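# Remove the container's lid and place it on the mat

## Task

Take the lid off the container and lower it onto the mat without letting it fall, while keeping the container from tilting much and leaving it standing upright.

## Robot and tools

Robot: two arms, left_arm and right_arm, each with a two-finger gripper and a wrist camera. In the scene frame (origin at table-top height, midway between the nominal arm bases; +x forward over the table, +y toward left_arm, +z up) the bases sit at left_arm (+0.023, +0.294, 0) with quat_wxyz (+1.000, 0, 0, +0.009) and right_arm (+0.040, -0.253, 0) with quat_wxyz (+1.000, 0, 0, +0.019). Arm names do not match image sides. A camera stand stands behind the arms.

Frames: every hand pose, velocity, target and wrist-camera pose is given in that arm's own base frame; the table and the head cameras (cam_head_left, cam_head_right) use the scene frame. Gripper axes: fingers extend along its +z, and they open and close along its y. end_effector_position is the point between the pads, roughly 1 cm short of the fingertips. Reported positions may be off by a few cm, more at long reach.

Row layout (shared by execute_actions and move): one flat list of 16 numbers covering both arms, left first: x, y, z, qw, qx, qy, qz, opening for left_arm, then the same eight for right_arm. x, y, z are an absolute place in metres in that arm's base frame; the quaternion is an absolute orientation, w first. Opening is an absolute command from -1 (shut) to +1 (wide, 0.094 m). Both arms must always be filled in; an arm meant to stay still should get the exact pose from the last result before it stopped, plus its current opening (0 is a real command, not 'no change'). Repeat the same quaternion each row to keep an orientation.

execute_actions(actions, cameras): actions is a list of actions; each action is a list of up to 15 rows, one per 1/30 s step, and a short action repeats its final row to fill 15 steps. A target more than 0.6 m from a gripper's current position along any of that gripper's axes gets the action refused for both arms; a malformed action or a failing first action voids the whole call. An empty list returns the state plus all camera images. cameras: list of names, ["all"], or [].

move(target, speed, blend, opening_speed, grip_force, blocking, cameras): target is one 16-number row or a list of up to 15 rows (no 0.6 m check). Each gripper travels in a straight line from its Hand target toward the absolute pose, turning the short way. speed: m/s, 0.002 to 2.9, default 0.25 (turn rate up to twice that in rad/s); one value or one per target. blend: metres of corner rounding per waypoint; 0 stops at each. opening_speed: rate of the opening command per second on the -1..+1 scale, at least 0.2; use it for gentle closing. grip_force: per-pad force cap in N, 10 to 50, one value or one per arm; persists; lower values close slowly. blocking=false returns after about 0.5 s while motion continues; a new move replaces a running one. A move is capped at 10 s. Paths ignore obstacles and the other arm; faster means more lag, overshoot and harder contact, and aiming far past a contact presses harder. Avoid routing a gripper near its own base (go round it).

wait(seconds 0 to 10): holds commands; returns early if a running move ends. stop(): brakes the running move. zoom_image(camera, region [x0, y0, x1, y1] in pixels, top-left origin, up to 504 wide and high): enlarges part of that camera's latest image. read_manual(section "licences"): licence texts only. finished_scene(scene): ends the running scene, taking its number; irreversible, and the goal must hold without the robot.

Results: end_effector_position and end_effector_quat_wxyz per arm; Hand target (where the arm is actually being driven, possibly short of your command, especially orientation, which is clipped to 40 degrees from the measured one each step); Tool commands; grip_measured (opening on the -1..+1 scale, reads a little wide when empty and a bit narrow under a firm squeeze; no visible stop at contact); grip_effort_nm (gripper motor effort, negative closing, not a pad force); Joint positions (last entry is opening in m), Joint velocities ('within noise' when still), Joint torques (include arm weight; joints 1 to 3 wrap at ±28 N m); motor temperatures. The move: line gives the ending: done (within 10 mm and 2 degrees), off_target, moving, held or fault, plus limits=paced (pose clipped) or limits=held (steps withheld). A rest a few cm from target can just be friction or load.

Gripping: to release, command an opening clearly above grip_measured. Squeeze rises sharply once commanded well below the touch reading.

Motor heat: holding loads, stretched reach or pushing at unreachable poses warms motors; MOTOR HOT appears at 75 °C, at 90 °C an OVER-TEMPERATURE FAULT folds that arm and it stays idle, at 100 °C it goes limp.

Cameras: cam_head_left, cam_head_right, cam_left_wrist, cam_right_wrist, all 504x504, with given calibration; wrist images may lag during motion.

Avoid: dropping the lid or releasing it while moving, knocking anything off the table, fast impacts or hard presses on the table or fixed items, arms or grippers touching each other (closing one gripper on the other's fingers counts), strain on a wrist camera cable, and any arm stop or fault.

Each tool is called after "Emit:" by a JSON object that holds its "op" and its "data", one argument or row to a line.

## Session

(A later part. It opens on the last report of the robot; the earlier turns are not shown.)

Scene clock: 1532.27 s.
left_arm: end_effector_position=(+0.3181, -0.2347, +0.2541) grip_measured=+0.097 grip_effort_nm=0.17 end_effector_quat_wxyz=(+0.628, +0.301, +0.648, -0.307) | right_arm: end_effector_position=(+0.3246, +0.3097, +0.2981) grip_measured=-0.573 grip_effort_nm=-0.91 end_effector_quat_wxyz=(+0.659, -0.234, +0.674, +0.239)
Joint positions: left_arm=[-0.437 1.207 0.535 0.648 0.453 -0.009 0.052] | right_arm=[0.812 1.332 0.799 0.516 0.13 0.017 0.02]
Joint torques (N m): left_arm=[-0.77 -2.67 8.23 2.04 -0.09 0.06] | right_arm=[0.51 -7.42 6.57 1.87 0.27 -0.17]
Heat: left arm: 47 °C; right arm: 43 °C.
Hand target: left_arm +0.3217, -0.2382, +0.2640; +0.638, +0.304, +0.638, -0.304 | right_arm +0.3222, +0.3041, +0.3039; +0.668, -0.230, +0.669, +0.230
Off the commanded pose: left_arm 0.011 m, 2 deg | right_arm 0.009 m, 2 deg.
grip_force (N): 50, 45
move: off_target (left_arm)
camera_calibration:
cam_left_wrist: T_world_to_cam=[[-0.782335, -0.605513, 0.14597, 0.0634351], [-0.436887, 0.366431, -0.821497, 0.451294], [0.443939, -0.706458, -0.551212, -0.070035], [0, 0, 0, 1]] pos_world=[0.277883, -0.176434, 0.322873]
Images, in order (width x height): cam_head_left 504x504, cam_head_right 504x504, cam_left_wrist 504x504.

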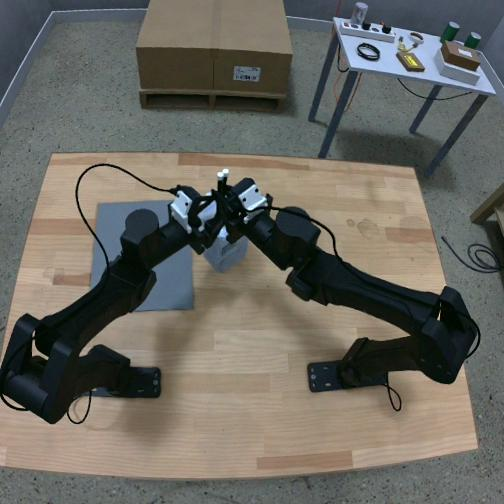

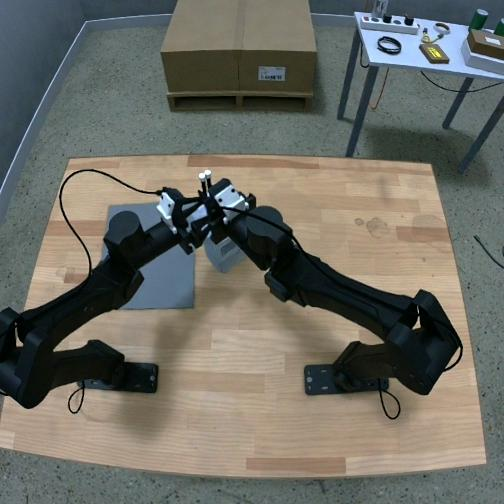

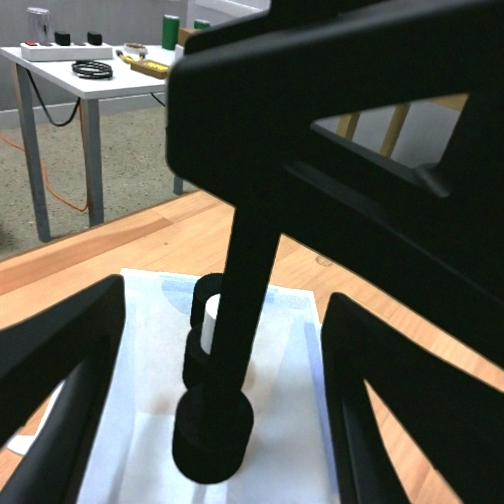

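Emit:
{"op": "move", "data": {
  "target": [
    [0.324,-0.2445,0.263,0.6382,0.3044,0.6382,-0.3044,0.1,0.322,0.304,0.304,0.6686,-0.2302,0.6686,0.2302,-0.8],
    [0.324,-0.2445,0.263,0.6382,0.3044,0.6382,-0.3044,-0.97,0.322,0.304,0.304,0.6686,-0.2302,0.6686,0.2302,-0.8]
  ],
  "speed": 0.04,
  "grip_force": [45,45],
  "cameras": ["cam_left_wrist","cam_head_left","cam_head_right"]
}}

Scene clock: 1542.77 s.
left_arm: end_effector_position=(+0.3203, -0.2404, +0.2532) grip_measured=-0.828 grip_effort_nm=-0.91 end_effector_quat_wxyz=(+0.633, +0.310, +0.644, -0.298) | right_arm: end_effector_position=(+0.3246, +0.3097, +0.2981) grip_measured=-0.573 grip_effort_nm=-0.91 end_effector_quat_wxyz=(+0.659, -0.234, +0.674, +0.239)
Joint positions: left_arm=[-0.457 1.23 0.544 0.661 0.431 0.019 0.008] | right_arm=[0.812 1.332 0.799 0.516 0.13 0.017 0.02]
Joint torques (N m): left_arm=[-0.73 -2.8 8.2 2.09 -0.08 -0.27] | right_arm=[0.43 -7.41 6.54 1.91 0.22 -0.17]
Heat: left arm: 48 °C; right arm: 43 °C.
Hand target: left_arm +0.3237, -0.2442, +0.2629; +0.638, +0.305, +0.638, -0.304 | right_arm +0.3222, +0.3041, +0.3039; +0.668, -0.230, +0.669, +0.230
Off the commanded pose: left_arm 0.011 m, 1 deg | right_arm 0.009 m, 2 deg.
grip_force (N): 45, 45
move: off_target (left_arm); target 2's new opening was sent with left_arm's hand 0.012 m and 2 deg from that target
camera_calibration:
cam_left_wrist: T_world_to_cam=[[-0.784468, -0.608882, 0.117781, 0.0688492], [-0.419125, 0.380533, -0.824335, 0.451982], [0.457103, -0.69603, -0.553714, -0.0765646], [0, 0, 0, 1]] pos_world=[0.278445, -0.183364, 0.322081]
Images, in order (width x height): cam_head_left 504x504, cam_head_right 504x504, cam_left_wrist 504x504.

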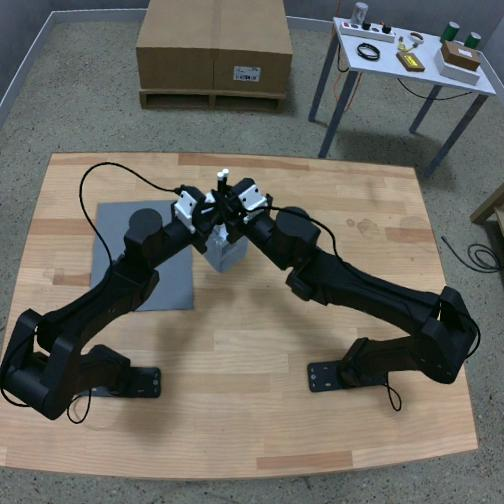

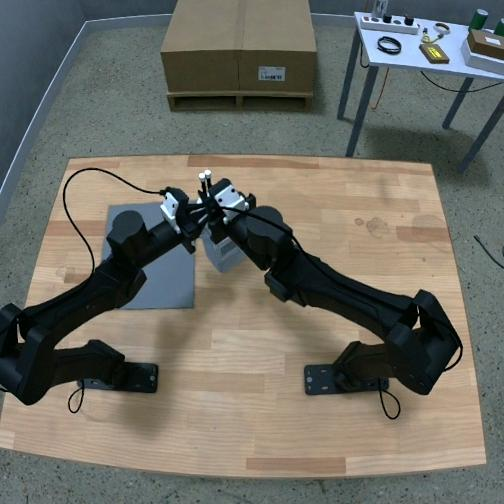

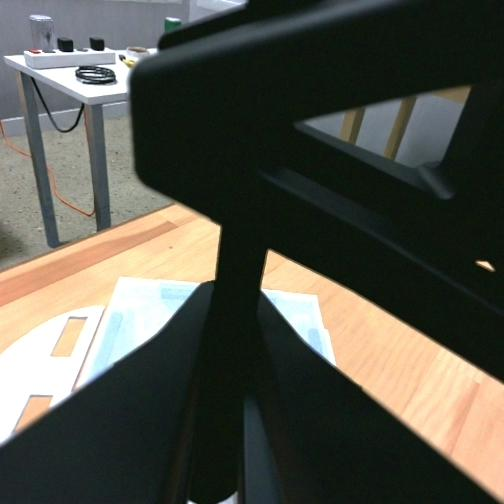

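Emit:
{"op": "move", "data": {
  "target": [
    [0.324,-0.2445,0.263,0.6382,0.3044,0.6382,-0.3044,-0.97,0.322,0.304,0.304,0.6686,-0.2302,0.6686,0.2302,-0.3],
    [0.324,-0.2445,0.263,0.6382,0.3044,0.6382,-0.3044,-0.97,0.259,0.255,0.304,0.6686,-0.2302,0.6686,0.2302,-0.3]
  ],
  "speed": 0.08,
  "opening_speed": 0.5,
  "cameras": ["all"]
}}

Emit:
{"op": "zoom_image", "data": {
  "camera": "cam_right_wrist",
  "region": [100, 100, 400, 400]
}}

Scene clock: 1561.80 s.
left_arm: end_effector_position=(+0.3206, -0.2401, +0.2532) grip_measured=-0.828 grip_effort_nm=-0.91 end_effector_quat_wxyz=(+0.633, +0.309, +0.644, -0.297) | right_arm: end_effector_position=(+0.2625, +0.2580, +0.3047) grip_measured=-0.303 grip_effort_nm=0.16 end_effector_quat_wxyz=(+0.666, -0.230, +0.671, +0.233)
Joint positions: left_arm=[-0.457 1.23 0.544 0.661 0.43 0.019 0.008] | right_arm=[0.876 0.961 0.606 0.351 0.209 0.008 0.033]
Joint torques (N m): left_arm=[-0.73 -2.67 8.24 2.06 -0.05 -0.26] | right_arm=[0.62 -3.9 6.31 1.83 0.15 -0.1]
Heat: left arm: 48 °C; right arm: 43 °C.
Hand target: left_arm +0.3236, -0.2442, +0.2629; +0.638, +0.304, +0.638, -0.304 | right_arm +0.2592, +0.2551, +0.3040; +0.669, -0.230, +0.669, +0.230
Off the commanded pose: left_arm 0.011 m, 1 deg | right_arm 0.005 m, 1 deg.
grip_force (N): 45, 45
move: off_target (left_arm)
camera_calibration:
cam_left_wrist: T_world_to_cam=[[-0.783335, -0.610347, 0.117744, 0.0684756], [-0.419816, 0.379779, -0.824331, 0.452001], [0.458411, -0.695158, -0.553727, -0.0766711], [0, 0, 0, 1]] pos_world=[0.278544, -0.183165, 0.322081]
cam_right_wrist: T_world_to_cam=[[0.588631, -0.795399, 0.144409, -0.0014036], [-0.367545, -0.422424, -0.828534, 0.473035], [0.720017, 0.434624, -0.540997, -0.041626], [0, 0, 0, 1]] pos_world=[0.204659, 0.216797, 0.369609]

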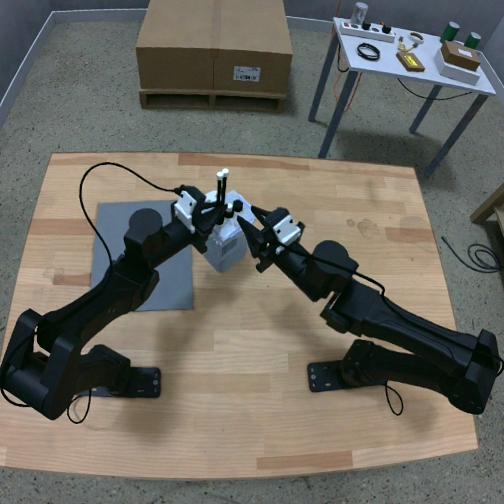

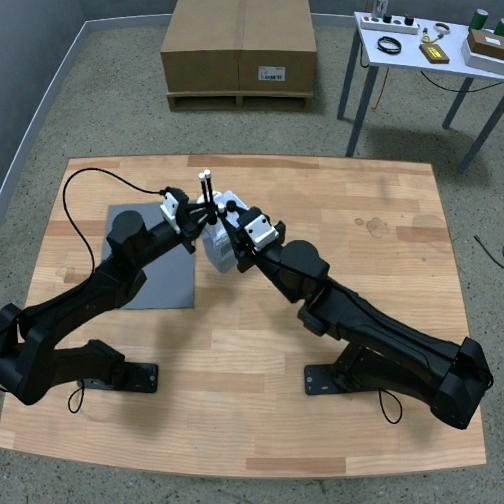

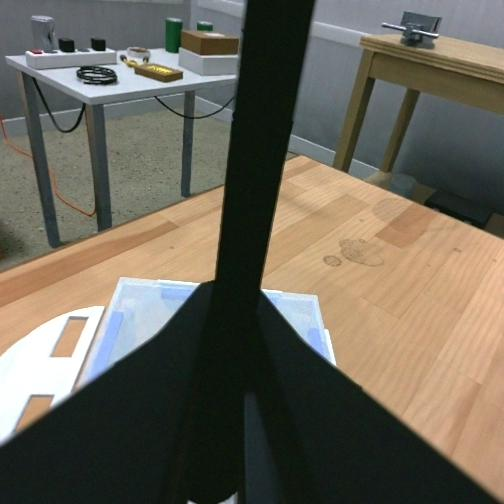

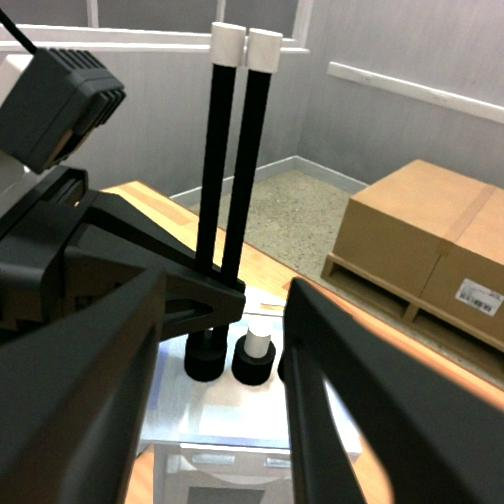

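Scaled by 1.680 from the camera's 504x504 image, which has a finer 720x720 frame.

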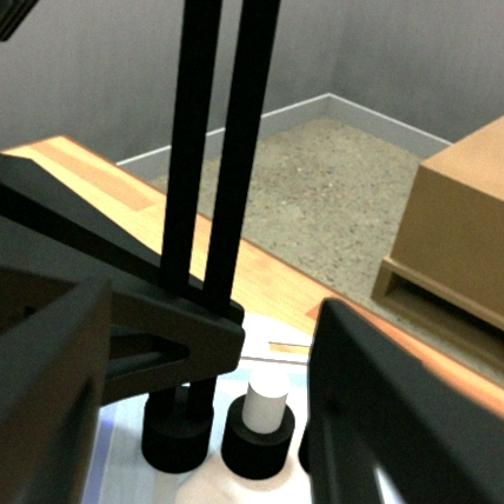

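Emit:
{"op": "move", "data": {
  "target": [
    [0.324,-0.2445,0.263,0.6382,0.3044,0.6382,-0.3044,-0.97,0.225,0.205,0.27,0.6686,-0.2302,0.6686,0.2302,-0.3],
    [0.324,-0.2445,0.263,0.6382,0.3044,0.6382,-0.3044,-0.97,0.225,0.195,0.20,0.31,0.31,0.6356,0.6356,-0.15]
  ],
  "speed": [0.15,0.4],
  "cameras": ["all"]
}}

Emit:
{"op": "zoom_image", "data": {
  "camera": "cam_right_wrist",
  "region": [150, 50, 450, 350]
}}

Scene clock: 1589.73 s.
left_arm: end_effector_position=(+0.3206, -0.2401, +0.2532) grip_measured=-0.828 grip_effort_nm=-0.91 end_effector_quat_wxyz=(+0.633, +0.309, +0.644, -0.297) | right_arm: end_effector_position=(+0.2254, +0.1957, +0.2022) grip_measured=-0.152 grip_effort_nm=0.16 end_effector_quat_wxyz=(+0.311, +0.311, +0.638, +0.632)
Joint positions: left_arm=[-0.457 1.23 0.544 0.661 0.43 0.019 0.008] | right_arm=[0.79 0.625 0.107 0.511 0.13 1.567 0.04]
Joint torques (N m): left_arm=[-0.73 -2.77 8.32 2.07 -0.07 -0.23] | right_arm=[-0.5 0.59 6.28 2.1 -0.09 0.04]
Motor temperatures (°C): left_arm=[25 28 32 48 27 24 28] | right_arm=[28 31 35 43 26 28 28]
Heat: left arm: 48 °C; right arm: 43 °C.
Hand target: left_arm +0.3236, -0.2442, +0.2629; +0.638, +0.304, +0.638, -0.304 | right_arm +0.2250, +0.1950, +0.2001; +0.310, +0.310, +0.636, +0.635
Off the commanded pose: left_arm 0.011 m, 1 deg | right_arm 0.002 m, 0 deg.
grip_force (N): 45, 45
move: off_target (left_arm)
camera_calibration:
cam_left_wrist: T_world_to_cam=[[-0.783335, -0.610347, 0.117744, 0.0684756], [-0.419816, 0.379779, -0.824331, 0.452001], [0.458411, -0.695158, -0.553727, -0.0766711], [0, 0, 0, 1]] pos_world=[0.278544, -0.183165, 0.322081]
cam_right_wrist: T_world_to_cam=[[0.066167, -0.145183, -0.98719, 0.20515], [-0.940887, 0.320305, -0.11017, 0.186722], [0.332196, 0.936123, -0.115407, -0.140191], [0, 0, 0, 1]] pos_world=[0.208681, 0.101212, 0.206914]

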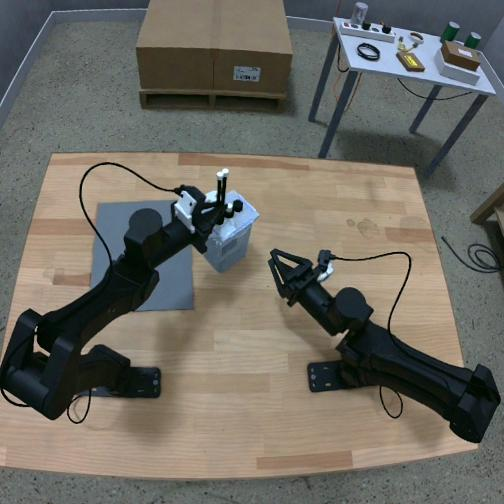

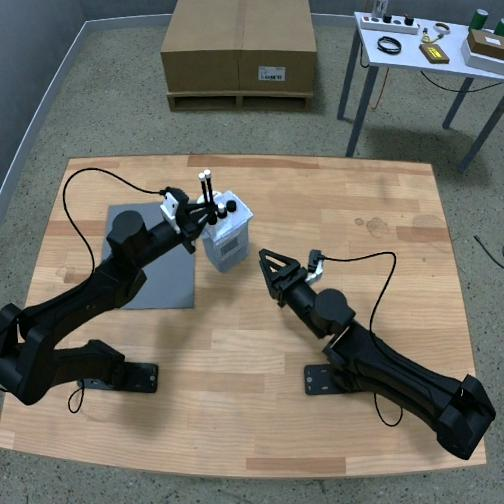

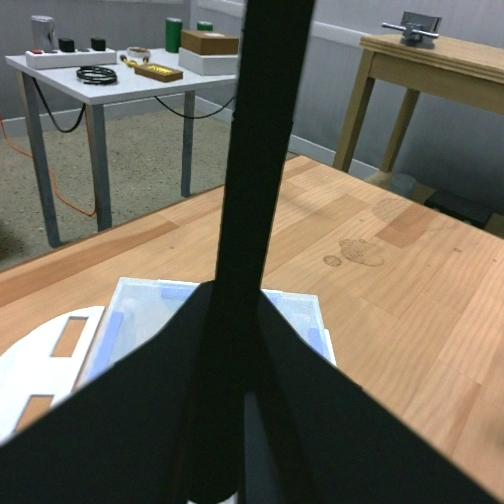

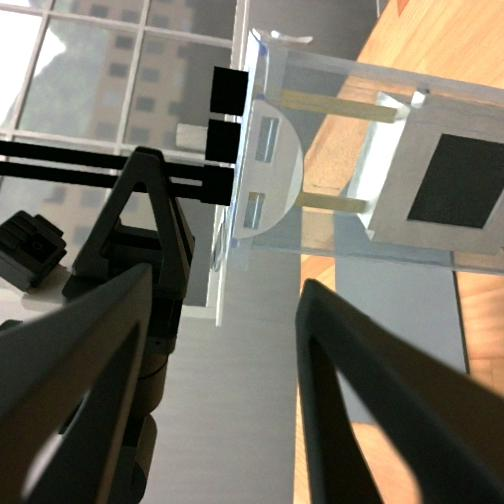

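Scaled by 1.680 from the camera's 504x504 image, which has a finer 720x720 frame.

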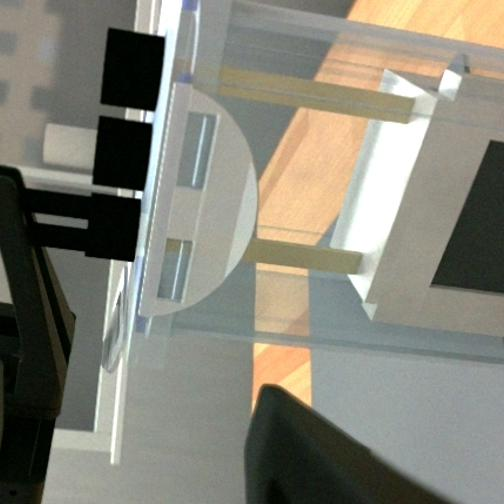

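Emit:
{"op": "move", "data": {
  "target": [
    [0.324,-0.2445,0.263,0.6382,0.3044,0.6382,-0.3044,-0.97,0.296,0.243,0.184,0.31,0.31,0.6356,0.6356,-0.15]
  ],
  "speed": 0.12,
  "cameras": ["cam_right_wrist","cam_head_left","cam_head_right"]
}}

Emit:
{"op": "zoom_image", "data": {
  "camera": "cam_right_wrist",
  "region": [100, 130, 400, 380]
}}

Emit:
{"op": "zoom_image", "data": {
  "camera": "cam_head_right",
  "region": [180, 170, 280, 270]
}}

Scene clock: 1617.43 s.
left_arm: end_effector_position=(+0.3206, -0.2401, +0.2532) grip_measured=-0.828 grip_effort_nm=-0.91 end_effector_quat_wxyz=(+0.633, +0.309, +0.644, -0.297) | right_arm: end_effector_position=(+0.2884, +0.2379, +0.1653) grip_measured=-0.152 grip_effort_nm=0.16 end_effector_quat_wxyz=(+0.303, +0.318, +0.654, +0.616)
Joint positions: left_arm=[-0.457 1.23 0.544 0.661 0.43 0.019 0.008] | right_arm=[0.711 1.367 0.228 1.08 0.05 1.568 0.04]
Joint torques (N m): left_arm=[-0.79 -2.77 8.29 2.06 -0.06 -0.24] | right_arm=[-0.59 -2.86 8.47 2.21 -0.06 0.04]
Heat: left arm: 48 °C; right arm: 44 °C.
Hand target: left_arm +0.3236, -0.2442, +0.2629; +0.638, +0.304, +0.638, -0.304 | right_arm +0.2951, +0.2423, +0.1840; +0.310, +0.310, +0.636, +0.635
Off the commanded pose: left_arm 0.011 m, 1 deg | right_arm 0.021 m, 3 deg.
grip_force (N): 45, 45
move: off_target (left_arm, right_arm)
camera_calibration:
cam_right_wrist: T_world_to_cam=[[0.0272513, -0.177648, -0.983717, 0.188869], [-0.944949, 0.316432, -0.0833213, 0.226039], [0.326081, 0.931833, -0.159245, -0.194731], [0, 0, 0, 1]] pos_world=[0.271946, 0.143483, 0.173617]
Images, in order (width x height): cam_head_left 504x504, cam_head_right 504x504, cam_right_wrist 504x504.

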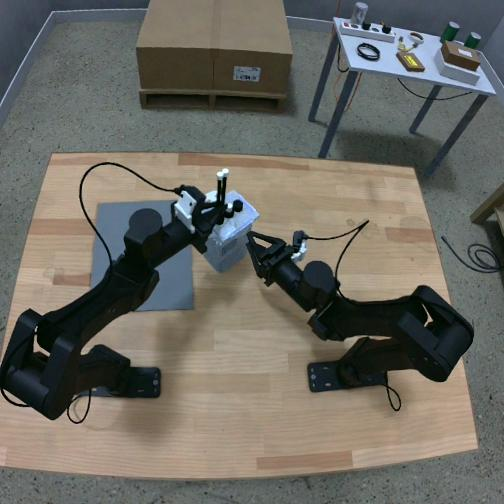

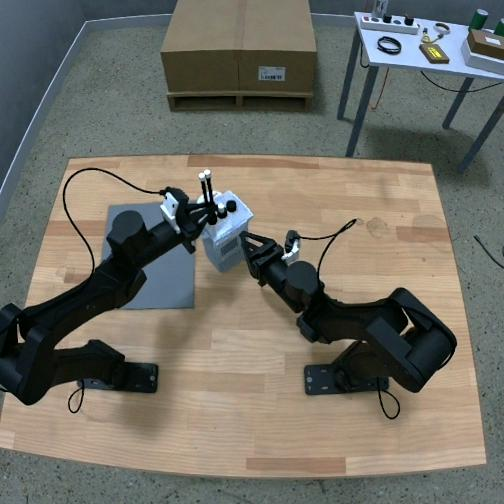

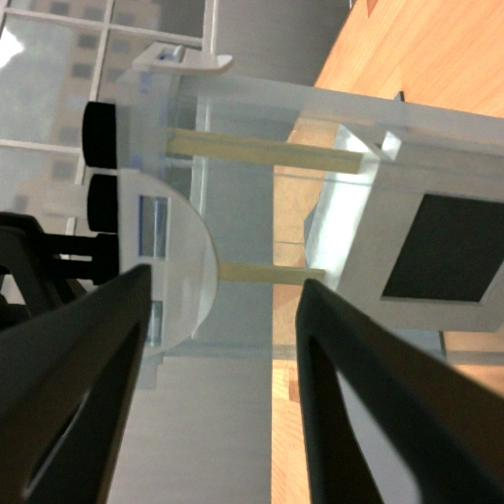

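Scaled by 1.680 from the camera's 504x504 image, which has a finer 720x720 frame.

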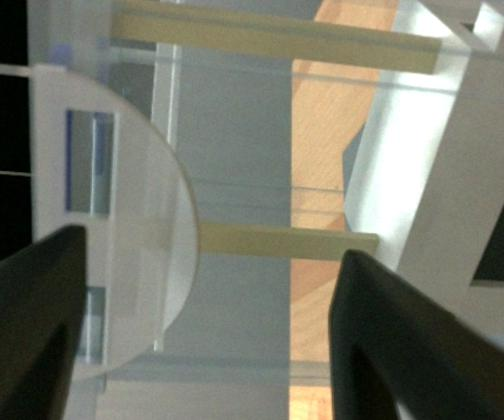

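Scaled by 5.040 from the camera's 504x504 image, which has a finer 720x720 frame.

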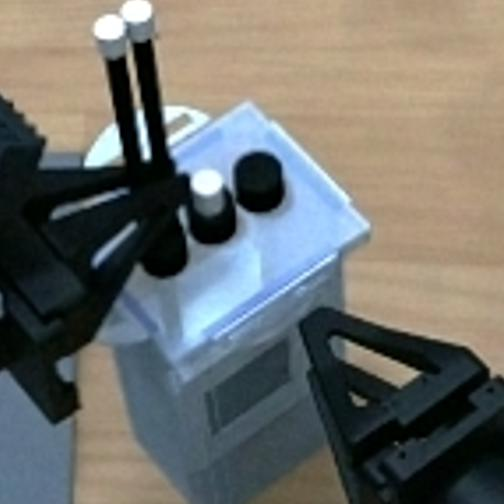

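Emit:
{"op": "move", "data": {
  "target": [0.324,-0.2445,0.263,0.6382,0.3044,0.6382,-0.3044,-0.97,0.294,0.240,0.205,0.31,0.31,0.6356,0.6356,-0.15],
  "speed": 0.08,
  "cameras": ["cam_right_wrist","cam_head_left","cam_head_right","cam_left_wrist"]
}}

Scene clock: 1678.23 s.
left_arm: end_effector_position=(+0.3206, -0.2401, +0.2532) grip_measured=-0.828 grip_effort_nm=-0.91 end_effector_quat_wxyz=(+0.633, +0.309, +0.644, -0.297) | right_arm: end_effector_position=(+0.2896, +0.2376, +0.1814) grip_measured=-0.152 grip_effort_nm=0.16 end_effector_quat_wxyz=(+0.303, +0.318, +0.654, +0.616)
Joint positions: left_arm=[-0.457 1.23 0.544 0.661 0.43 0.019 0.008] | right_arm=[0.706 1.274 0.267 0.949 0.045 1.568 0.04]
Joint torques (N m): left_arm=[-0.8 -2.77 8.25 2.09 -0.06 -0.23] | right_arm=[-0.69 -5.48 8.79 1.88 -0.07 0.01]
Heat: left arm: 49 °C; right arm: 43 °C.
Hand target: left_arm +0.3236, -0.2442, +0.2629; +0.638, +0.304, +0.638, -0.304 | right_arm +0.2934, +0.2394, +0.2049; +0.310, +0.310, +0.636, +0.635
Off the commanded pose: left_arm 0.011 m, 1 deg | right_arm 0.024 m, 3 deg.
grip_force (N): 45, 45
move: off_target (left_arm, right_arm)
camera_calibration:
cam_left_wrist: T_world_to_cam=[[-0.783335, -0.610347, 0.117744, 0.0684756], [-0.419816, 0.379779, -0.824331, 0.452001], [0.458411, -0.695158, -0.553727, -0.0766711], [0, 0, 0, 1]] pos_world=[0.278544, -0.183165, 0.322081]
cam_right_wrist: T_world_to_cam=[[0.0267229, -0.177671, -0.983727, 0.204886], [-0.945, 0.316412, -0.082818, 0.228507], [0.325978, 0.931835, -0.159443, -0.192291], [0, 0, 0, 1]] pos_world=[0.273146, 0.143283, 0.189817]

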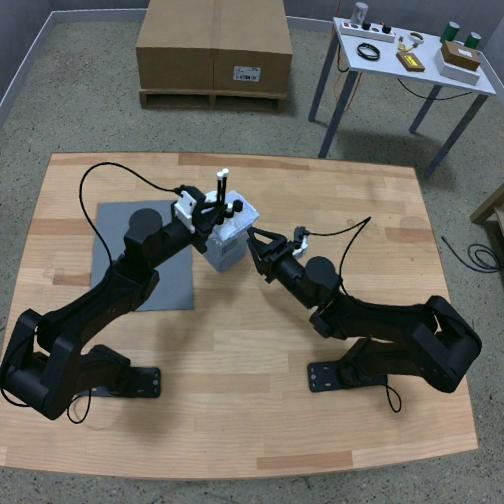

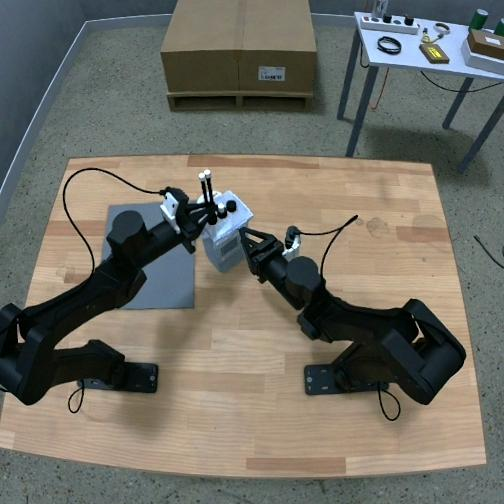

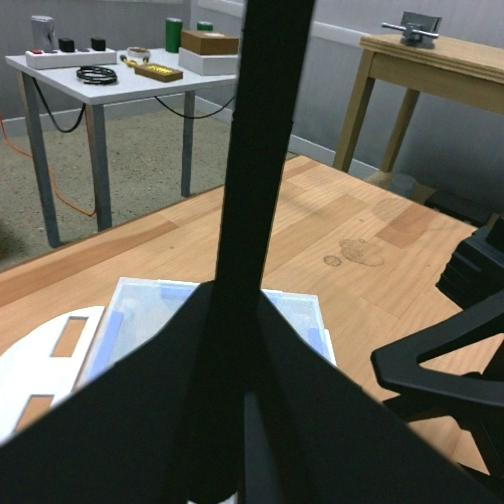

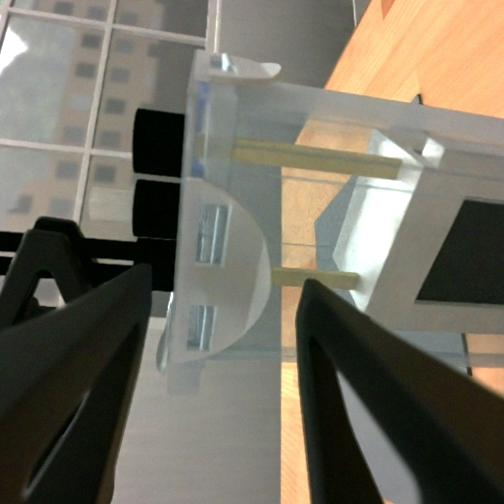

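Emit:
{"op": "move", "data": {
  "target": [0.324,-0.2445,0.263,0.6382,0.3044,0.6382,-0.3044,-0.97,0.314,0.2575,0.205,0.31,0.31,0.6356,0.6356,-0.15],
  "speed": 0.06,
  "cameras": ["cam_right_wrist"]
}}

Scene clock: 1694.40 s.
left_arm: end_effector_position=(+0.3261, -0.2354, +0.2534) grip_measured=-0.829 grip_effort_nm=-0.91 end_effector_quat_wxyz=(+0.639, +0.297, +0.650, -0.284) | right_arm: end_effector_position=(+0.3057, +0.2514, +0.1875) grip_measured=-0.152 grip_effort_nm=0.15 end_effector_quat_wxyz=(+0.305, +0.316, +0.651, +0.619)
Joint positions: left_arm=[-0.457 1.23 0.544 0.663 0.389 0.019 0.008] | right_arm=[0.706 1.366 0.345 0.973 0.045 1.568 0.04]
Joint torques (N m): left_arm=[-0.81 -2.84 8.25 2.06 0.32 -0.24] | right_arm=[-0.4 -2.88 9.55 2.11 -0.04 0.03]
Heat: left arm: 50 °C; right arm: 42 °C.
Hand target: left_arm +0.3237, -0.2440, +0.2628; +0.638, +0.304, +0.639, -0.304 | right_arm +0.3131, +0.2567, +0.2050; +0.310, +0.310, +0.636, +0.635
Off the commanded pose: left_arm 0.013 m, 3 deg | right_arm 0.020 m, 3 deg.
grip_force (N): 45, 45
move: off_target (left_arm, right_arm)
camera_calibration:
cam_right_wrist: T_world_to_cam=[[0.0344917, -0.171135, -0.984644, 0.209009], [-0.944316, 0.317005, -0.088176, 0.240584], [0.327227, 0.932856, -0.150672, -0.211701], [0, 0, 0, 1]] pos_world=[0.289253, 0.156989, 0.195116]
Images, in order (width x height): cam_right_wrist 504x504.

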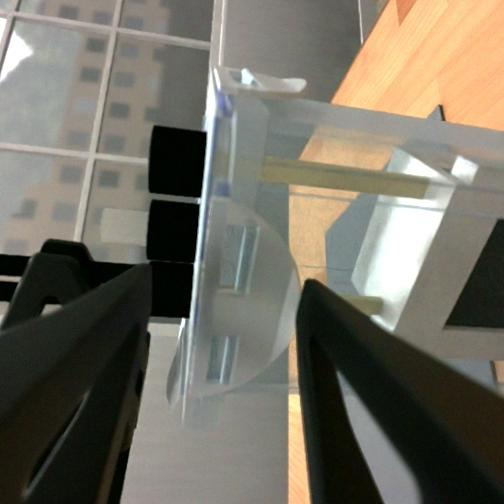

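Emit:
{"op": "move", "data": {
  "target": [
    [0.324,-0.2445,0.263,0.6382,0.3044,0.6382,-0.3044,-0.97,0.302,0.248,0.193,0.31,0.31,0.6356,0.6356,-0.15],
    [0.324,-0.2445,0.263,0.6382,0.3044,0.6382,-0.3044,-0.97,0.304,0.2495,0.196,0.31,0.31,0.6356,0.6356,-0.15]
  ],
  "speed": 0.06,
  "cameras": ["cam_right_wrist"]
}}

Emit:
{"op": "move", "data": {
  "target": [0.324,-0.2445,0.263,0.6382,0.3044,0.6382,-0.3044,-0.97,0.315,0.258,0.198,0.31,0.31,0.6356,0.6356,-0.15],
  "speed": 0.06,
  "cameras": ["cam_right_wrist"]
}}

Scene clock: 1708.00 s.
left_arm: end_effector_position=(+0.3251, -0.2363, +0.2534) grip_measured=-0.829 grip_effort_nm=-0.91 end_effector_quat_wxyz=(+0.638, +0.299, +0.649, -0.286) | right_arm: end_effector_position=(+0.3033, +0.2494, +0.1930) grip_measured=-0.152 grip_effort_nm=0.14 end_effector_quat_wxyz=(+0.310, +0.312, +0.640, +0.631)
Joint positions: left_arm=[-0.457 1.23 0.544 0.663 0.396 0.019 0.008] | right_arm=[0.706 1.366 0.326 1.027 0.045 1.568 0.04]
Joint torques (N m): left_arm=[-0.77 -2.85 8.21 2.07 0.24 -0.23] | right_arm=[-0.25 -3.77 6.13 2.01 -0.02 0.04]
Heat: left arm: 50 °C; right arm: 42 °C.
Hand target: left_arm +0.3237, -0.2441, +0.2628; +0.638, +0.304, +0.639, -0.304 | right_arm +0.3040, +0.2494, +0.1959; +0.310, +0.310, +0.636, +0.635
Off the commanded pose: left_arm 0.013 m, 2 deg | right_arm 0.003 m, 1 deg.
grip_force (N): 45, 45
move: off_target (left_arm)
camera_calibration:
cam_right_wrist: T_world_to_cam=[[0.060862, -0.148036, -0.987108, 0.20093], [-0.941726, 0.319263, -0.105944, 0.241524], [0.33083, 0.936032, -0.119978, -0.215991], [0, 0, 0, 1]] pos_world=[0.286677, 0.15481, 0.198013]
Images, in order (width x height): cam_right_wrist 504x504.

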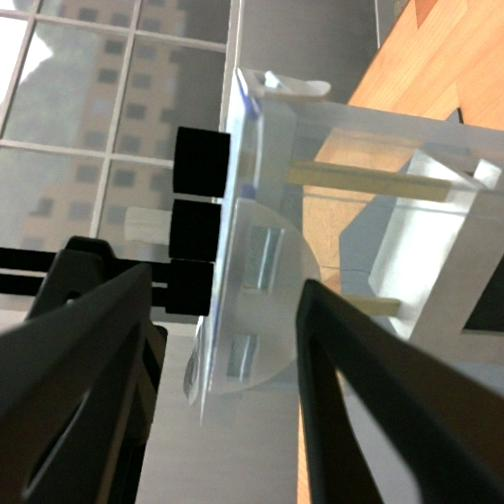

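Scene clock: 1708.77 s.
left_arm: end_effector_position=(+0.3276, -0.2341, +0.2534) grip_measured=-0.829 grip_effort_nm=-0.91 end_effector_quat_wxyz=(+0.641, +0.293, +0.652, -0.280) | right_arm: end_effector_position=(+0.3070, +0.2525, +0.1882) grip_measured=-0.152 grip_effort_nm=0.15 end_effector_quat_wxyz=(+0.308, +0.313, +0.643, +0.627)
Joint positions: left_arm=[-0.457 1.23 0.544 0.663 0.378 0.019 0.008] | right_arm=[0.706 1.401 0.338 1.04 0.045 1.569 0.04]
Joint torques (N m): left_arm=[-0.83 -2.93 8.25 2.04 0.4 -0.24] | right_arm=[-0.42 -2.74 9.01 1.9 -0.06 0.01]
Heat: left arm: 50 °C; right arm: 42 °C.
Hand target: left_arm +0.3236, -0.2439, +0.2628; +0.638, +0.304, +0.639, -0.304 | right_arm +0.3145, +0.2574, +0.1980; +0.310, +0.310, +0.636, +0.635
Off the commanded pose: left_arm 0.015 m, 3 deg | right_arm 0.014 m, 1 deg.
grip_force (N): 45, 45
move: off_target (left_arm, right_arm)
camera_calibration:
cam_right_wrist: T_world_to_cam=[[0.0531891, -0.154167, -0.986612, 0.200325], [-0.942518, 0.31865, -0.100604, 0.242943], [0.329894, 0.935251, -0.128356, -0.218695], [0, 0, 0, 1]] pos_world=[0.29047, 0.158004, 0.194013]
Images, in order (width x height): cam_right_wrist 504x504.

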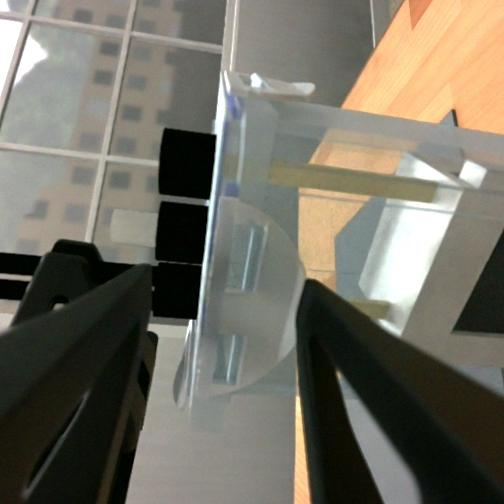

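Emit:
{"op": "move", "data": {
  "target": [
    [0.324,-0.2445,0.263,0.6382,0.3044,0.6382,-0.3044,-0.97,0.295,0.242,0.188,0.31,0.31,0.6356,0.6356,-0.15],
    [0.324,-0.2445,0.263,0.6382,0.3044,0.6382,-0.3044,-0.97,0.297,0.2435,0.184,0.31,0.31,0.6356,0.6356,-0.15]
  ],
  "speed": 0.06,
  "cameras": ["cam_right_wrist"]
}}

Scene clock: 1716.67 s.
left_arm: end_effector_position=(+0.3251, -0.2363, +0.2534) grip_measured=-0.829 grip_effort_nm=-0.91 end_effector_quat_wxyz=(+0.638, +0.299, +0.649, -0.286) | right_arm: end_effector_position=(+0.2981, +0.2449, +0.1809) grip_measured=-0.152 grip_effort_nm=0.15 end_effector_quat_wxyz=(+0.308, +0.313, +0.642, +0.628)
Joint positions: left_arm=[-0.457 1.23 0.544 0.663 0.396 0.019 0.008] | right_arm=[0.706 1.386 0.282 1.083 0.045 1.569 0.04]
Joint torques (N m): left_arm=[-0.8 -2.88 8.32 2.06 0.23 -0.24] | right_arm=[-0.28 -3.85 5.07 2.26 -0.06 0.04]
Heat: left arm: 50 °C; right arm: 42 °C.
Hand target: left_arm +0.3237, -0.2441, +0.2628; +0.638, +0.304, +0.639, -0.304 | right_arm +0.2970, +0.2434, +0.1841; +0.310, +0.310, +0.636, +0.635
Off the commanded pose: left_arm 0.013 m, 2 deg | right_arm 0.004 m, 1 deg.
grip_force (N): 45, 45
move: off_target (left_arm)
camera_calibration:
cam_right_wrist: T_world_to_cam=[[0.0540662, -0.153423, -0.98668, 0.191881], [-0.942432, 0.318718, -0.1012, 0.236299], [0.329999, 0.93535, -0.127359, -0.209845], [0, 0, 0, 1]] pos_world=[0.281571, 0.150405, 0.186513]
Images, in order (width x height): cam_right_wrist 504x504.

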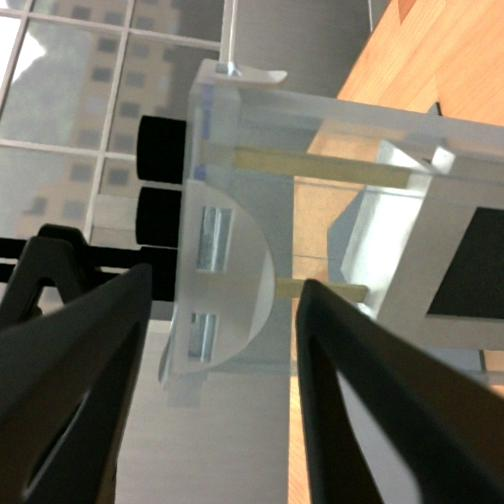

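Emit:
{"op": "move", "data": {
  "target": [0.324,-0.2445,0.263,0.6382,0.3044,0.6382,-0.3044,-0.97,0.319,0.261,0.189,0.31,0.31,0.6356,0.6356,-0.15],
  "speed": 0.06,
  "cameras": ["cam_right_wrist"]
}}

Scene clock: 1723.30 s.
left_arm: end_effector_position=(+0.3295, -0.2322, +0.2537) grip_measured=-0.829 grip_effort_nm=-0.91 end_effector_quat_wxyz=(+0.643, +0.288, +0.653, -0.277) | right_arm: end_effector_position=(+0.3091, +0.2539, +0.1702) grip_measured=-0.152 grip_effort_nm=0.15 end_effector_quat_wxyz=(+0.304, +0.318, +0.653, +0.617)
Joint positions: left_arm=[-0.455 1.23 0.545 0.663 0.367 0.017 0.008] | right_arm=[0.706 1.468 0.328 1.086 0.045 1.569 0.04]
Joint torques (N m): left_arm=[-0.92 -3 8.12 2.05 0.5 -0.2] | right_arm=[-0.51 -3.54 9.48 2.1 -0.06 0.01]
Heat: left arm: 50 °C; right arm: 43 °C.
Hand target: left_arm +0.3236, -0.2438, +0.2628; +0.638, +0.304, +0.639, -0.304 | right_arm +0.3179, +0.2601, +0.1891; +0.310, +0.310, +0.636, +0.635
Off the commanded pose: left_arm 0.016 m, 4 deg | right_arm 0.022 m, 3 deg.
grip_force (N): 45, 45
move: off_target (left_arm, right_arm)
camera_calibration:
cam_right_wrist: T_world_to_cam=[[0.0295401, -0.174197, -0.984268, 0.194566], [-0.944497, 0.317459, -0.0845308, 0.240808], [0.32719, 0.932135, -0.155151, -0.216857], [0, 0, 0, 1]] pos_world=[0.292648, 0.159586, 0.178216]
Images, in order (width x height): cam_right_wrist 504x504.

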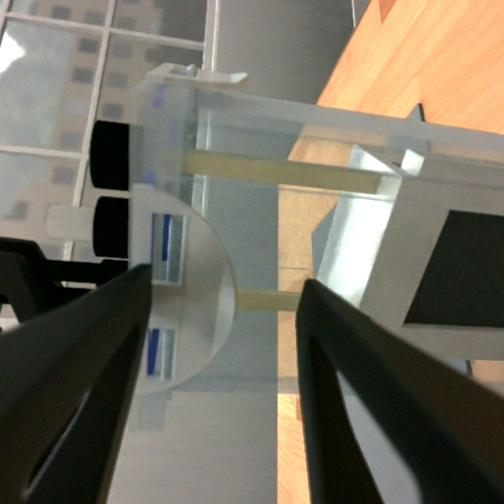

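Emit:
{"op": "move", "data": {
  "target": [
    [0.324,-0.2445,0.263,0.6382,0.3044,0.6382,-0.3044,-0.97,0.302,0.247,0.189,0.31,0.31,0.6356,0.6356,-0.15],
    [0.324,-0.2445,0.263,0.6382,0.3044,0.6382,-0.3044,-0.97,0.309,0.253,0.197,0.31,0.31,0.6356,0.6356,-0.15]
  ],
  "speed": 0.05,
  "cameras": ["cam_right_wrist"]
}}

Scene clock: 1734.90 s.
left_arm: end_effector_position=(+0.3256, -0.2357, +0.2535) grip_measured=-0.829 grip_effort_nm=-0.91 end_effector_quat_wxyz=(+0.638, +0.298, +0.649, -0.286) | right_arm: end_effector_position=(+0.3048, +0.2503, +0.1743) grip_measured=-0.152 grip_effort_nm=0.15 end_effector_quat_wxyz=(+0.304, +0.317, +0.653, +0.617)
Joint positions: left_arm=[-0.455 1.23 0.545 0.661 0.397 0.018 0.008] | right_arm=[0.706 1.42 0.316 1.051 0.045 1.569 0.04]
Joint torques (N m): left_arm=[-0.85 -2.91 8.16 2.07 0.25 -0.25] | right_arm=[-0.47 -6.95 8.36 1.79 -0.07 0.01]
Heat: left arm: 50 °C; right arm: 43 °C.
Hand target: left_arm +0.3237, -0.2441, +0.2628; +0.638, +0.304, +0.639, -0.304 | right_arm +0.3084, +0.2526, +0.1970; +0.310, +0.310, +0.635, +0.636
Off the commanded pose: left_arm 0.013 m, 3 deg | right_arm 0.023 m, 3 deg.
grip_force (N): 45, 45
move: off_target (left_arm, right_arm)
camera_calibration:
cam_right_wrist: T_world_to_cam=[[0.0299273, -0.17389, -0.98431, 0.197933], [-0.94458, 0.317153, -0.0847481, 0.238379], [0.326914, 0.932296, -0.154762, -0.211382], [0, 0, 0, 1]] pos_world=[0.288349, 0.155886, 0.182316]
Images, in order (width x height): cam_right_wrist 504x504.

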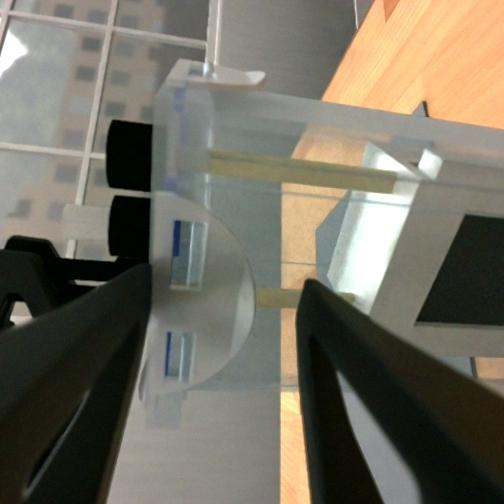

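Emit:
{"op": "move", "data": {
  "target": [0.324,-0.2445,0.263,0.6382,0.3044,0.6382,-0.3044,-0.97,0.309,0.253,0.206,0.31,0.31,0.6356,0.6356,-0.15],
  "speed": 0.05
}}

Emit:
{"op": "move", "data": {
  "target": [0.324,-0.2445,0.263,0.6382,0.3044,0.6382,-0.3044,-0.97,0.315,0.258,0.208,0.31,0.31,0.6356,0.6356,-0.15],
  "speed": 0.05,
  "cameras": ["cam_right_wrist"]
}}

Scene clock: 1741.43 s.
left_arm: end_effector_position=(+0.3256, -0.2357, +0.2535) grip_measured=-0.829 grip_effort_nm=-0.91 end_effector_quat_wxyz=(+0.638, +0.298, +0.649, -0.286) | right_arm: end_effector_position=(+0.3046, +0.2502, +0.1797) grip_measured=-0.152 grip_effort_nm=0.14 end_effector_quat_wxyz=(+0.302, +0.319, +0.656, +0.614)
Joint positions: left_arm=[-0.455 1.23 0.545 0.661 0.397 0.018 0.008] | right_arm=[0.706 1.377 0.332 0.98 0.045 1.569 0.04]
Joint torques (N m): left_arm=[-0.99 -2.99 8.17 2.08 0.25 -0.21] | right_arm=[-0.43 -6.91 8.68 1.91 -0.03 0]
Heat: left arm: 50 °C; right arm: 43 °C.
Hand target: left_arm +0.3237, -0.2441, +0.2628; +0.638, +0.304, +0.639, -0.304 | right_arm +0.3082, +0.2524, +0.2060; +0.310, +0.310, +0.635, +0.636
Off the commanded pose: left_arm 0.013 m, 3 deg | right_arm 0.027 m, 4 deg.
grip_force (N): 45, 45
move: off_target (left_arm, right_arm)

Scene clock: 1742.23 s.
left_arm: end_effector_position=(+0.3256, -0.2358, +0.2535) grip_measured=-0.829 grip_effort_nm=-0.91 end_effector_quat_wxyz=(+0.638, +0.298, +0.649, -0.286) | right_arm: end_effector_position=(+0.3080, +0.2531, +0.1861) grip_measured=-0.152 grip_effort_nm=0.14 end_effector_quat_wxyz=(+0.303, +0.318, +0.653, +0.616)
Joint positions: left_arm=[-0.455 1.23 0.545 0.661 0.397 0.018 0.008] | right_arm=[0.706 1.377 0.356 0.965 0.045 1.569 0.04]
Joint torques (N m): left_arm=[-1.05 -2.92 8.21 2.06 0.25 -0.21] | right_arm=[-0.43 -4.64 9.39 2.01 -0.07 0.01]
Heat: left arm: 50 °C; right arm: 43 °C.
Hand target: left_arm +0.3237, -0.2441, +0.2628; +0.638, +0.304, +0.639, -0.304 | right_arm +0.3140, +0.2572, +0.2080; +0.310, +0.310, +0.636, +0.635
Off the commanded pose: left_arm 0.013 m, 3 deg | right_arm 0.024 m, 3 deg.
grip_force (N): 45, 45
move: off_target (left_arm, right_arm)
camera_calibration:
cam_right_wrist: T_world_to_cam=[[0.0278805, -0.175582, -0.98407, 0.210951], [-0.944758, 0.316999, -0.0833271, 0.241425], [0.32658, 0.932031, -0.157045, -0.212629], [0, 0, 0, 1]] pos_world=[0.291647, 0.158685, 0.194316]
Images, in order (width x height): cam_right_wrist 504x504.

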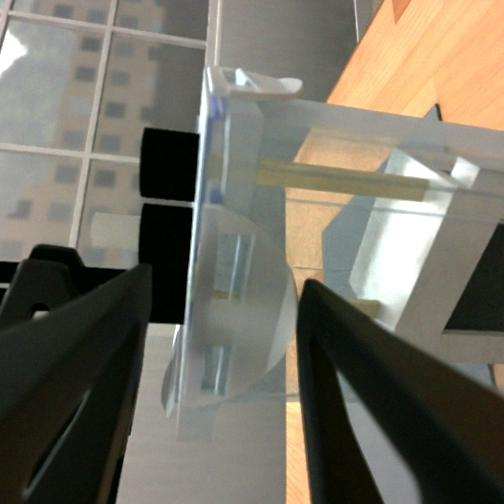

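Emit:
{"op": "move", "data": {
  "target": [
    [0.324,-0.2445,0.263,0.6382,0.3044,0.6382,-0.3044,-0.97,0.298,0.245,0.200,0.31,0.31,0.6356,0.6356,0.1],
    [0.324,-0.2445,0.263,0.6382,0.3044,0.6382,-0.3044,-0.97,0.320,0.262,0.204,0.31,0.31,0.6356,0.6356,0.1]
  ],
  "speed": 0.05,
  "cameras": ["cam_right_wrist"]
}}

Scene clock: 1752.00 s.
left_arm: end_effector_position=(+0.3259, -0.2355, +0.2535) grip_measured=-0.829 grip_effort_nm=-0.91 end_effector_quat_wxyz=(+0.639, +0.298, +0.650, -0.285) | right_arm: end_effector_position=(+0.3120, +0.2565, +0.1860) grip_measured=+0.097 grip_effort_nm=0.16 end_effector_quat_wxyz=(+0.304, +0.318, +0.652, +0.618)
Joint positions: left_arm=[-0.455 1.23 0.545 0.661 0.395 0.018 0.008] | right_arm=[0.706 1.406 0.372 0.981 0.045 1.569 0.052]
Joint torques (N m): left_arm=[-0.91 -2.86 8.23 2.06 0.25 -0.21] | right_arm=[-0.49 -3.33 9.16 2.2 -0.05 0.02]
Heat: left arm: 50 °C; right arm: 43 °C.
Hand target: left_arm +0.3237, -0.2440, +0.2628; +0.638, +0.304, +0.639, -0.304 | right_arm +0.3190, +0.2612, +0.2040; +0.310, +0.310, +0.636, +0.635
Off the commanded pose: left_arm 0.013 m, 3 deg | right_arm 0.020 m, 3 deg.
grip_force (N): 45, 45
move: off_target (left_arm, right_arm)
camera_calibration:
cam_right_wrist: T_world_to_cam=[[0.0302699, -0.17317, -0.984427, 0.210018], [-0.944535, 0.31726, -0.0848524, 0.244187], [0.327014, 0.932394, -0.153962, -0.217922], [0, 0, 0, 1]] pos_world=[0.295549, 0.162087, 0.193915]
Images, in order (width x height): cam_right_wrist 504x504.

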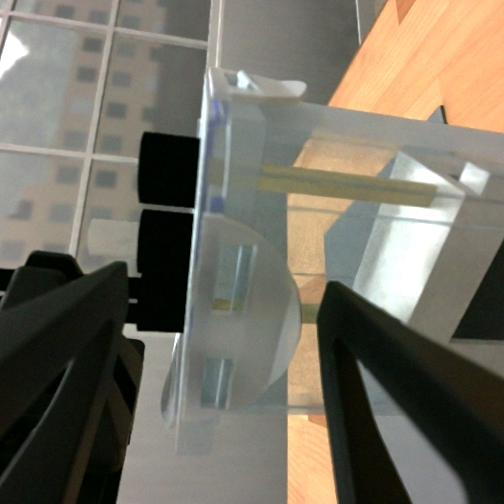

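Emit:
{"op": "move", "data": {
  "target": [0.324,-0.2445,0.263,0.6382,0.3044,0.6382,-0.3044,-0.97,0.330,0.2697,0.206,0.31,0.31,0.6356,0.6356,0.1],
  "speed": 0.05,
  "cameras": ["cam_right_wrist"]
}}

Scene clock: 1759.17 s.
left_arm: end_effector_position=(+0.3314, -0.2302, +0.2535) grip_measured=-0.829 grip_effort_nm=-0.91 end_effector_quat_wxyz=(+0.644, +0.285, +0.656, -0.272) | right_arm: end_effector_position=(+0.3200, +0.2625, +0.1857) grip_measured=+0.097 grip_effort_nm=0.16 end_effector_quat_wxyz=(+0.304, +0.319, +0.653, +0.616)
Joint positions: left_arm=[-0.453 1.23 0.545 0.661 0.356 0.018 0.008] | right_arm=[0.704 1.448 0.409 0.982 0.045 1.569 0.052]
Joint torques (N m): left_arm=[-1.14 -3.07 8.06 2.05 0.61 -0.22] | right_arm=[-0.61 -3.49 9.94 2.13 -0.08 0.04]
Heat: left arm: 50 °C; right arm: 44 °C.
Hand target: left_arm +0.3234, -0.2437, +0.2627; +0.638, +0.304, +0.639, -0.303 | right_arm +0.3288, +0.2686, +0.2060; +0.310, +0.310, +0.636, +0.635
Off the commanded pose: left_arm 0.019 m, 5 deg | right_arm 0.024 m, 3 deg.
grip_force (N): 45, 45
move: off_target (left_arm, right_arm)
camera_calibration:
cam_right_wrist: T_world_to_cam=[[0.026801, -0.175873, -0.984048, 0.212251], [-0.944335, 0.318438, -0.0826321, 0.249053], [0.327891, 0.931486, -0.157549, -0.225513], [0, 0, 0, 1]] pos_world=[0.303445, 0.168084, 0.193916]
Images, in order (width x height): cam_right_wrist 504x504.

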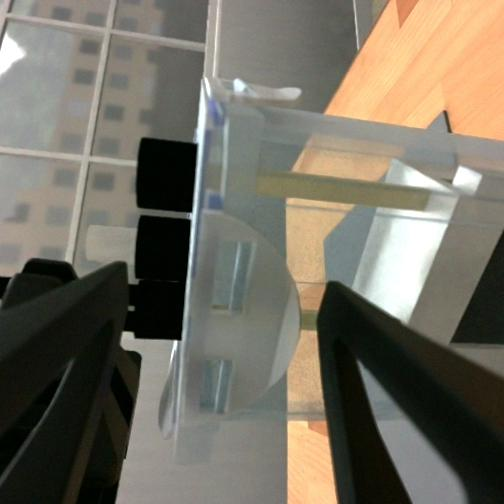

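Emit:
{"op": "move", "data": {
  "target": [0.324,-0.2445,0.263,0.6382,0.3044,0.6382,-0.3044,-0.97,0.329,0.2690,0.206,0.31,0.31,0.6356,0.6356,-0.6],
  "speed": 0.05,
  "grip_force": [45,25],
  "cameras": ["cam_right_wrist"]
}}

Scene clock: 1766.17 s.
left_arm: end_effector_position=(+0.3315, -0.2302, +0.2535) grip_measured=-0.829 grip_effort_nm=-0.91 end_effector_quat_wxyz=(+0.644, +0.285, +0.656, -0.272) | right_arm: end_effector_position=(+0.3198, +0.2623, +0.1817) grip_measured=-0.372 grip_effort_nm=-0.49 end_effector_quat_wxyz=(+0.301, +0.321, +0.658, +0.611)
Joint positions: left_arm=[-0.453 1.23 0.545 0.661 0.355 0.018 0.008] | right_arm=[0.704 1.448 0.409 0.966 0.045 1.569 0.03]
Joint torques (N m): left_arm=[-1.05 -3.06 8.05 2.07 0.58 -0.2] | right_arm=[-0.51 -4.05 9.55 2.3 -0.1 0.03]
Heat: left arm: 50 °C; right arm: 44 °C.
Hand target: left_arm +0.3235, -0.2436, +0.2627; +0.638, +0.304, +0.639, -0.303 | right_arm +0.3276, +0.2678, +0.2060; +0.310, +0.310, +0.636, +0.635
Off the commanded pose: left_arm 0.019 m, 5 deg | right_arm 0.027 m, 4 deg.
grip_force (N): 45, 25
move: off_target (left_arm, right_arm)
camera_calibration:
cam_right_wrist: T_world_to_cam=[[0.0148415, -0.186087, -0.982421, 0.214532], [-0.945291, 0.31762, -0.0744431, 0.247582], [0.32589, 0.929779, -0.171192, -0.222408], [0, 0, 0, 1]] pos_world=[0.303334, 0.168075, 0.191117]
Images, in order (width x height): cam_right_wrist 504x504.

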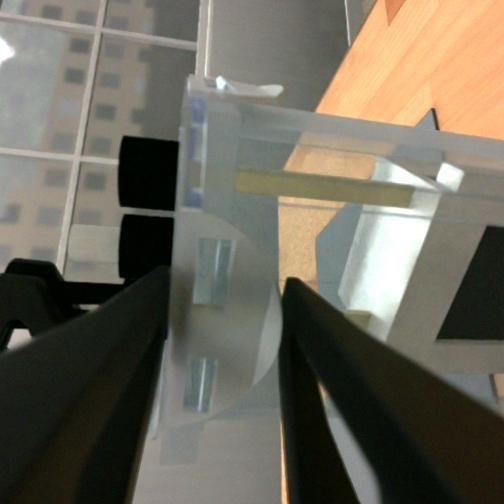

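Emit:
{"op": "move", "data": {
  "target": [
    [0.324,-0.2445,0.263,0.6382,0.3044,0.6382,-0.3044,-0.97,0.322,0.264,0.206,0.2669,0.3477,0.7131,0.5471,-0.7],
    [0.324,-0.2445,0.263,0.6382,0.3044,0.6382,-0.3044,-0.97,0.319,0.2615,0.211,0.2192,0.3796,0.7784,0.4494,-0.7]
  ],
  "speed": 0.08,
  "grip_force": [45,48],
  "cameras": ["cam_right_wrist"]
}}

Scene clock: 1784.80 s.
left_arm: end_effector_position=(+0.3316, -0.2295, +0.2544) grip_measured=-0.830 grip_effort_nm=-0.91 end_effector_quat_wxyz=(+0.645, +0.284, +0.655, -0.275) | right_arm: end_effector_position=(+0.3100, +0.2537, +0.1898) grip_measured=-0.449 grip_effort_nm=-0.97 end_effector_quat_wxyz=(+0.217, +0.379, +0.792, +0.426)
Joint positions: left_arm=[-0.448 1.23 0.545 0.665 0.364 0.013 0.008] | right_arm=[0.702 1.271 0.852 -0.156 0.041 1.572 0.026]
Joint torques (N m): left_arm=[-1.51 -3.07 8.09 2.01 0.51 -0.18] | right_arm=[-0.31 -3.96 11.19 1.84 -0.1 0.16]
Heat: left arm: 51 °C; right arm: 44 °C.
Hand target: left_arm +0.3235, -0.2436, +0.2628; +0.638, +0.304, +0.639, -0.304 | right_arm +0.3180, +0.2607, +0.2110; +0.219, +0.379, +0.779, +0.449
Off the commanded pose: left_arm 0.019 m, 5 deg | right_arm 0.024 m, 3 deg.
grip_force (N): 45, 48
move: off_target (left_arm, right_arm)
camera_calibration:
cam_right_wrist: T_world_to_cam=[[-0.337611, -0.479985, -0.809712, 0.372137], [-0.923535, 0.335179, 0.186381, 0.180965], [0.181938, 0.810722, -0.556443, -0.061855], [0, 0, 0, 1]] pos_world=[0.304019, 0.168112, 0.233176]
Images, in order (width x height): cam_right_wrist 504x504.

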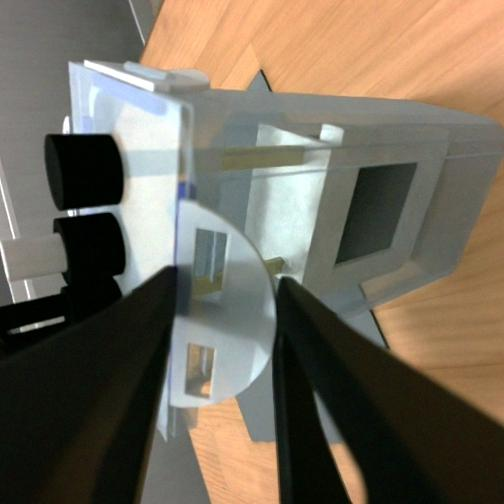

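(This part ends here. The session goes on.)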